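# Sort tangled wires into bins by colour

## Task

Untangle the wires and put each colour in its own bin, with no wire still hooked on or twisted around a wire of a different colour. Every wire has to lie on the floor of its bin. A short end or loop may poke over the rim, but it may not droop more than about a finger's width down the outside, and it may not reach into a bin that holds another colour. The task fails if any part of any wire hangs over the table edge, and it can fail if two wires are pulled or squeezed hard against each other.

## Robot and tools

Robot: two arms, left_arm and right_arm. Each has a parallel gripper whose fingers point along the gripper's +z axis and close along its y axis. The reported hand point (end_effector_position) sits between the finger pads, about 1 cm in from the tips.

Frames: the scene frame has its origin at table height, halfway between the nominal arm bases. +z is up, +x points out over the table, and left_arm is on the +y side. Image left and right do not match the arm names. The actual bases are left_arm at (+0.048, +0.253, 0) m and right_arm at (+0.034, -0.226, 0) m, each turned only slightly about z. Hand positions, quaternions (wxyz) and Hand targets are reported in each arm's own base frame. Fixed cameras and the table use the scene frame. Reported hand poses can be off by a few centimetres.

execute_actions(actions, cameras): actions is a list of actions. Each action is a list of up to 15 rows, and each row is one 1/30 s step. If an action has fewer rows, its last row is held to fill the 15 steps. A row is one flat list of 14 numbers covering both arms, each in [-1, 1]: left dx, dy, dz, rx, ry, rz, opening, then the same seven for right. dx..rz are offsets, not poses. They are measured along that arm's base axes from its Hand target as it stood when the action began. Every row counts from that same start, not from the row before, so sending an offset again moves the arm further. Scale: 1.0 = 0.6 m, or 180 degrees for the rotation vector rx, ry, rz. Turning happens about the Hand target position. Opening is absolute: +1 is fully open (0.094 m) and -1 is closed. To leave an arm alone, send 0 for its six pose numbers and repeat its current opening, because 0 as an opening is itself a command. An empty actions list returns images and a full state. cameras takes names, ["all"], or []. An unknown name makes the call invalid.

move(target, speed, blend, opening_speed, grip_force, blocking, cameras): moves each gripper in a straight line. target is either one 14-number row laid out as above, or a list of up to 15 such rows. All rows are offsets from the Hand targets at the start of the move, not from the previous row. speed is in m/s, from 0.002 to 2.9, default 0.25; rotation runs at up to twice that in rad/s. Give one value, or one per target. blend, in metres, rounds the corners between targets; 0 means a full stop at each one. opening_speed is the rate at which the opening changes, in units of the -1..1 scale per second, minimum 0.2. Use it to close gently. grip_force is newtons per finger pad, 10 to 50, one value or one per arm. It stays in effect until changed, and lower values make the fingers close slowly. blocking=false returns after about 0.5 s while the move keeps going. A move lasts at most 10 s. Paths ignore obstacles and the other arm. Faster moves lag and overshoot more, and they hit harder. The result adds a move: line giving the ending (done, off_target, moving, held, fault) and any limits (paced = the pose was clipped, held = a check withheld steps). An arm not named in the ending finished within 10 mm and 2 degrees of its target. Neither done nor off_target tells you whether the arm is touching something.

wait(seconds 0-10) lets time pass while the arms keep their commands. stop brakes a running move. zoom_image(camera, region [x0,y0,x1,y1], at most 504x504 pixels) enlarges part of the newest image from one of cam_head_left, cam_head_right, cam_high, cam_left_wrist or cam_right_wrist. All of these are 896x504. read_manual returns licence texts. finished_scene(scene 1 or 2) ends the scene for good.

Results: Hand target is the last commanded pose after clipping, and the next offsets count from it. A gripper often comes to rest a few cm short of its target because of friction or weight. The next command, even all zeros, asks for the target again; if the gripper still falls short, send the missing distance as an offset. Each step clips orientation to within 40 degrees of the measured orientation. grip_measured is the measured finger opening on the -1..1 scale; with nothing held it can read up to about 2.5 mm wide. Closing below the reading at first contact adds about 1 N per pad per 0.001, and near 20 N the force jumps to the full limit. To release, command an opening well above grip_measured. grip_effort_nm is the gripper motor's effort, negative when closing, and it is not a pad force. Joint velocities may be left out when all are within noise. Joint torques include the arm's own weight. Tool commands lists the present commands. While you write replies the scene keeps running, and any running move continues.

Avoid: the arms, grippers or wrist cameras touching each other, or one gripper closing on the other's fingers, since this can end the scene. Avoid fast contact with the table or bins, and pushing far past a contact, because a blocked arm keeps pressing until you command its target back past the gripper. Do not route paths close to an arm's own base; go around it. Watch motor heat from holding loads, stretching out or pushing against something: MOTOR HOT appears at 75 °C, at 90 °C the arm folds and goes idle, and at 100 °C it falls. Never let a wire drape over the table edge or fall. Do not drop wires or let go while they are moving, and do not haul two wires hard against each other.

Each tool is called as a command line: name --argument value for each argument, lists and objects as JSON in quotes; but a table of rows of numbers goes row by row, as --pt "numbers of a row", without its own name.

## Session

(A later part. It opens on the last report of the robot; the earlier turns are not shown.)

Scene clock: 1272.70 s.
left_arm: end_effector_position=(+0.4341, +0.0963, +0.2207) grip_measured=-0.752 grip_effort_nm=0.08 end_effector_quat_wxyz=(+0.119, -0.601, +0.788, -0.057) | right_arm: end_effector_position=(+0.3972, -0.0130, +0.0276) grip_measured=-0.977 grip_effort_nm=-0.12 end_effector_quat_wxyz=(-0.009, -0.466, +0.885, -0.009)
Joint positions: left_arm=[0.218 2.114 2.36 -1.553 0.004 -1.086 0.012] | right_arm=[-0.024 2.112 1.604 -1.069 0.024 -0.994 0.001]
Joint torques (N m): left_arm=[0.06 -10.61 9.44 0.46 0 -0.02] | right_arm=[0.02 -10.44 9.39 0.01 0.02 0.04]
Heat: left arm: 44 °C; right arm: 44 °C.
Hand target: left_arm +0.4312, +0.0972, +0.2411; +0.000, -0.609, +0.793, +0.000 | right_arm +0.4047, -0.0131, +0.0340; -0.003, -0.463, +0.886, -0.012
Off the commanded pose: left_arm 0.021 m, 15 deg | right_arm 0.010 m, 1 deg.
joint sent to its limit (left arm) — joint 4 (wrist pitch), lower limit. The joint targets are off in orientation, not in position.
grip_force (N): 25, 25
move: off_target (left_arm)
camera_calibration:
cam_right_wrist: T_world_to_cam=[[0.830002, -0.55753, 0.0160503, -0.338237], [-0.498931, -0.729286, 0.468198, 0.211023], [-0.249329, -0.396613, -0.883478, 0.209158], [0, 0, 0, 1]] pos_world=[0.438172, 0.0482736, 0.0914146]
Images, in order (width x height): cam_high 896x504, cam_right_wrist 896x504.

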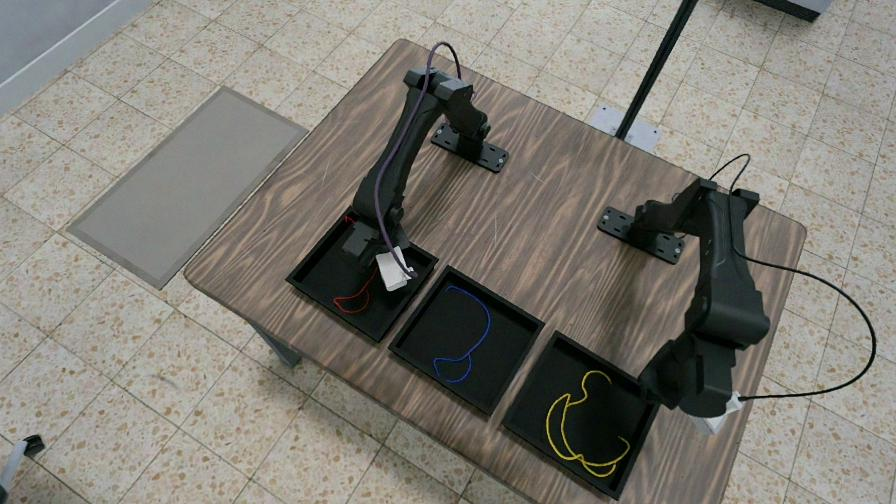

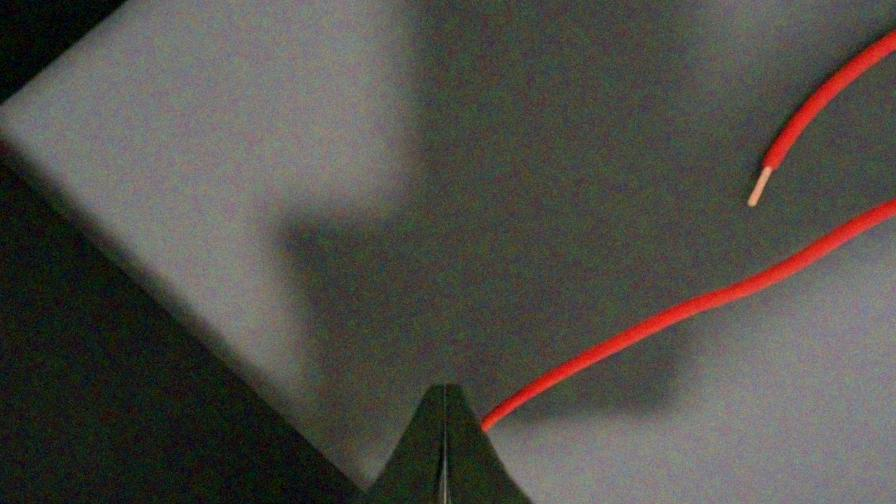

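move --pt "0 0 0 0 0 0 -0.75 0.02 0.08 0 0 0 0 -0.98" --pt "0 0 0 0 0 0 -0.75 0.02 0.08 0.1 0 0 0 -0.98" --pt "0 0 0 0 0 0 -0.75 -0.03 0.12 0.3 0 0 -0.36 -0.6" --speed 0.12 --cameras '["cam_right_wrist","cam_high"]'

zoom_image --camera "cam_high" --region '[280, 200, 440, 340]'

Scene clock: 1294.87 s.
left_arm: end_effector_position=(+0.4341, +0.0963, +0.2207) grip_measured=-0.752 grip_effort_nm=0.08 end_effector_quat_wxyz=(+0.119, -0.601, +0.788, -0.057) | right_arm: end_effector_position=(+0.3890, +0.0563, +0.1933) grip_measured=-0.603 grip_effort_nm=0.14 end_effector_quat_wxyz=(+0.058, +0.082, +0.995, +0.004)
Joint positions: left_arm=[0.218 2.114 2.36 -1.553 0.004 -1.086 0.012] | right_arm=[0.15 1.983 2.072 -1.545 0.019 0.313 0.019]
Joint torques (N m): left_arm=[0.05 -10.61 9.44 0.46 -0.01 -0.03] | right_arm=[0.51 -13.42 7.94 0.29 -0.03 0.06]
Heat: left arm: 44 °C; right arm: 44 °C.
Hand target: left_arm +0.4312, +0.0972, +0.2411; +0.000, -0.609, +0.793, +0.000 | right_arm +0.3867, +0.0590, +0.2141; -0.008, +0.084, +0.996, -0.009
Off the commanded pose: left_arm 0.021 m, 15 deg | right_arm 0.021 m, 8 deg.
joint sent to its limit (left arm) — joint 4 (wrist pitch), lower limit. The joint targets are off in orientation, not in position.
joint sent to its limit (right arm) — joint 4 (wrist pitch), lower limit. The joint targets are off in orientation, not in position.
grip_force (N): 25, 25
move: off_target (left_arm, right_arm); target 3's new opening was sent with right_arm's hand 0.021 m and 8 deg from that target
camera_calibration:
cam_right_wrist: T_world_to_cam=[[-0.154497, -0.987958, -0.00835035, 0.116496], [-0.92941, 0.142464, 0.340444, 0.322963], [-0.335154, 0.0603585, -0.940228, 0.399558], [0, 0, 0, 1]] pos_world=[0.452077, 0.0449657, 0.266698]
Images, in order (width x height): cam_high 896x504, cam_right_wrist 896x504.

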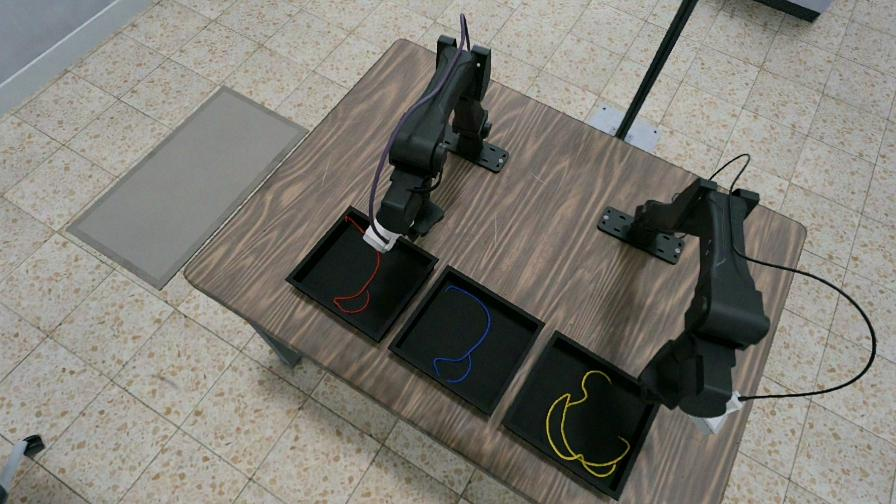

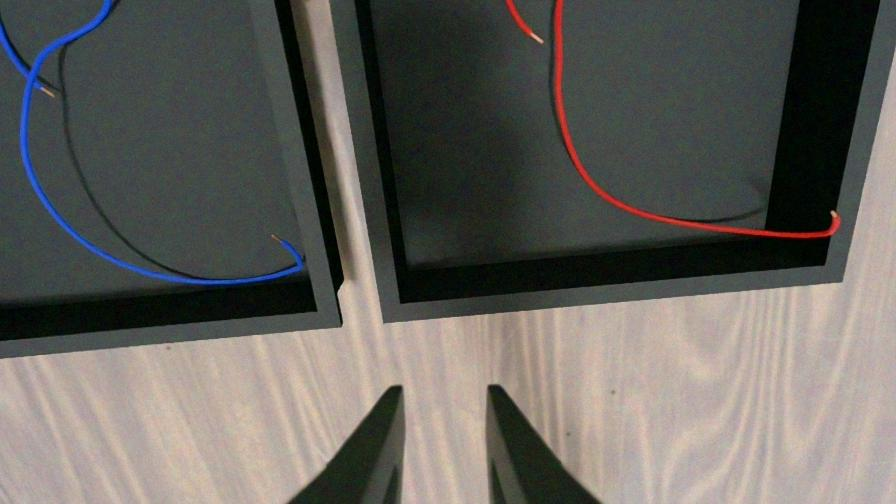

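Scaled by 3.150 from the camera's 896x504 image, which has a finer 1280x720 frame.

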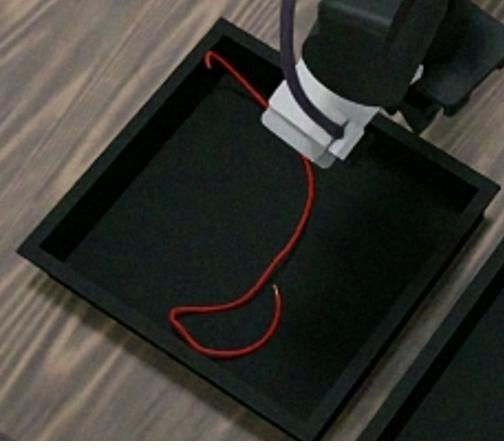

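finished_scene --scene 2

The scene is finished: the task was done.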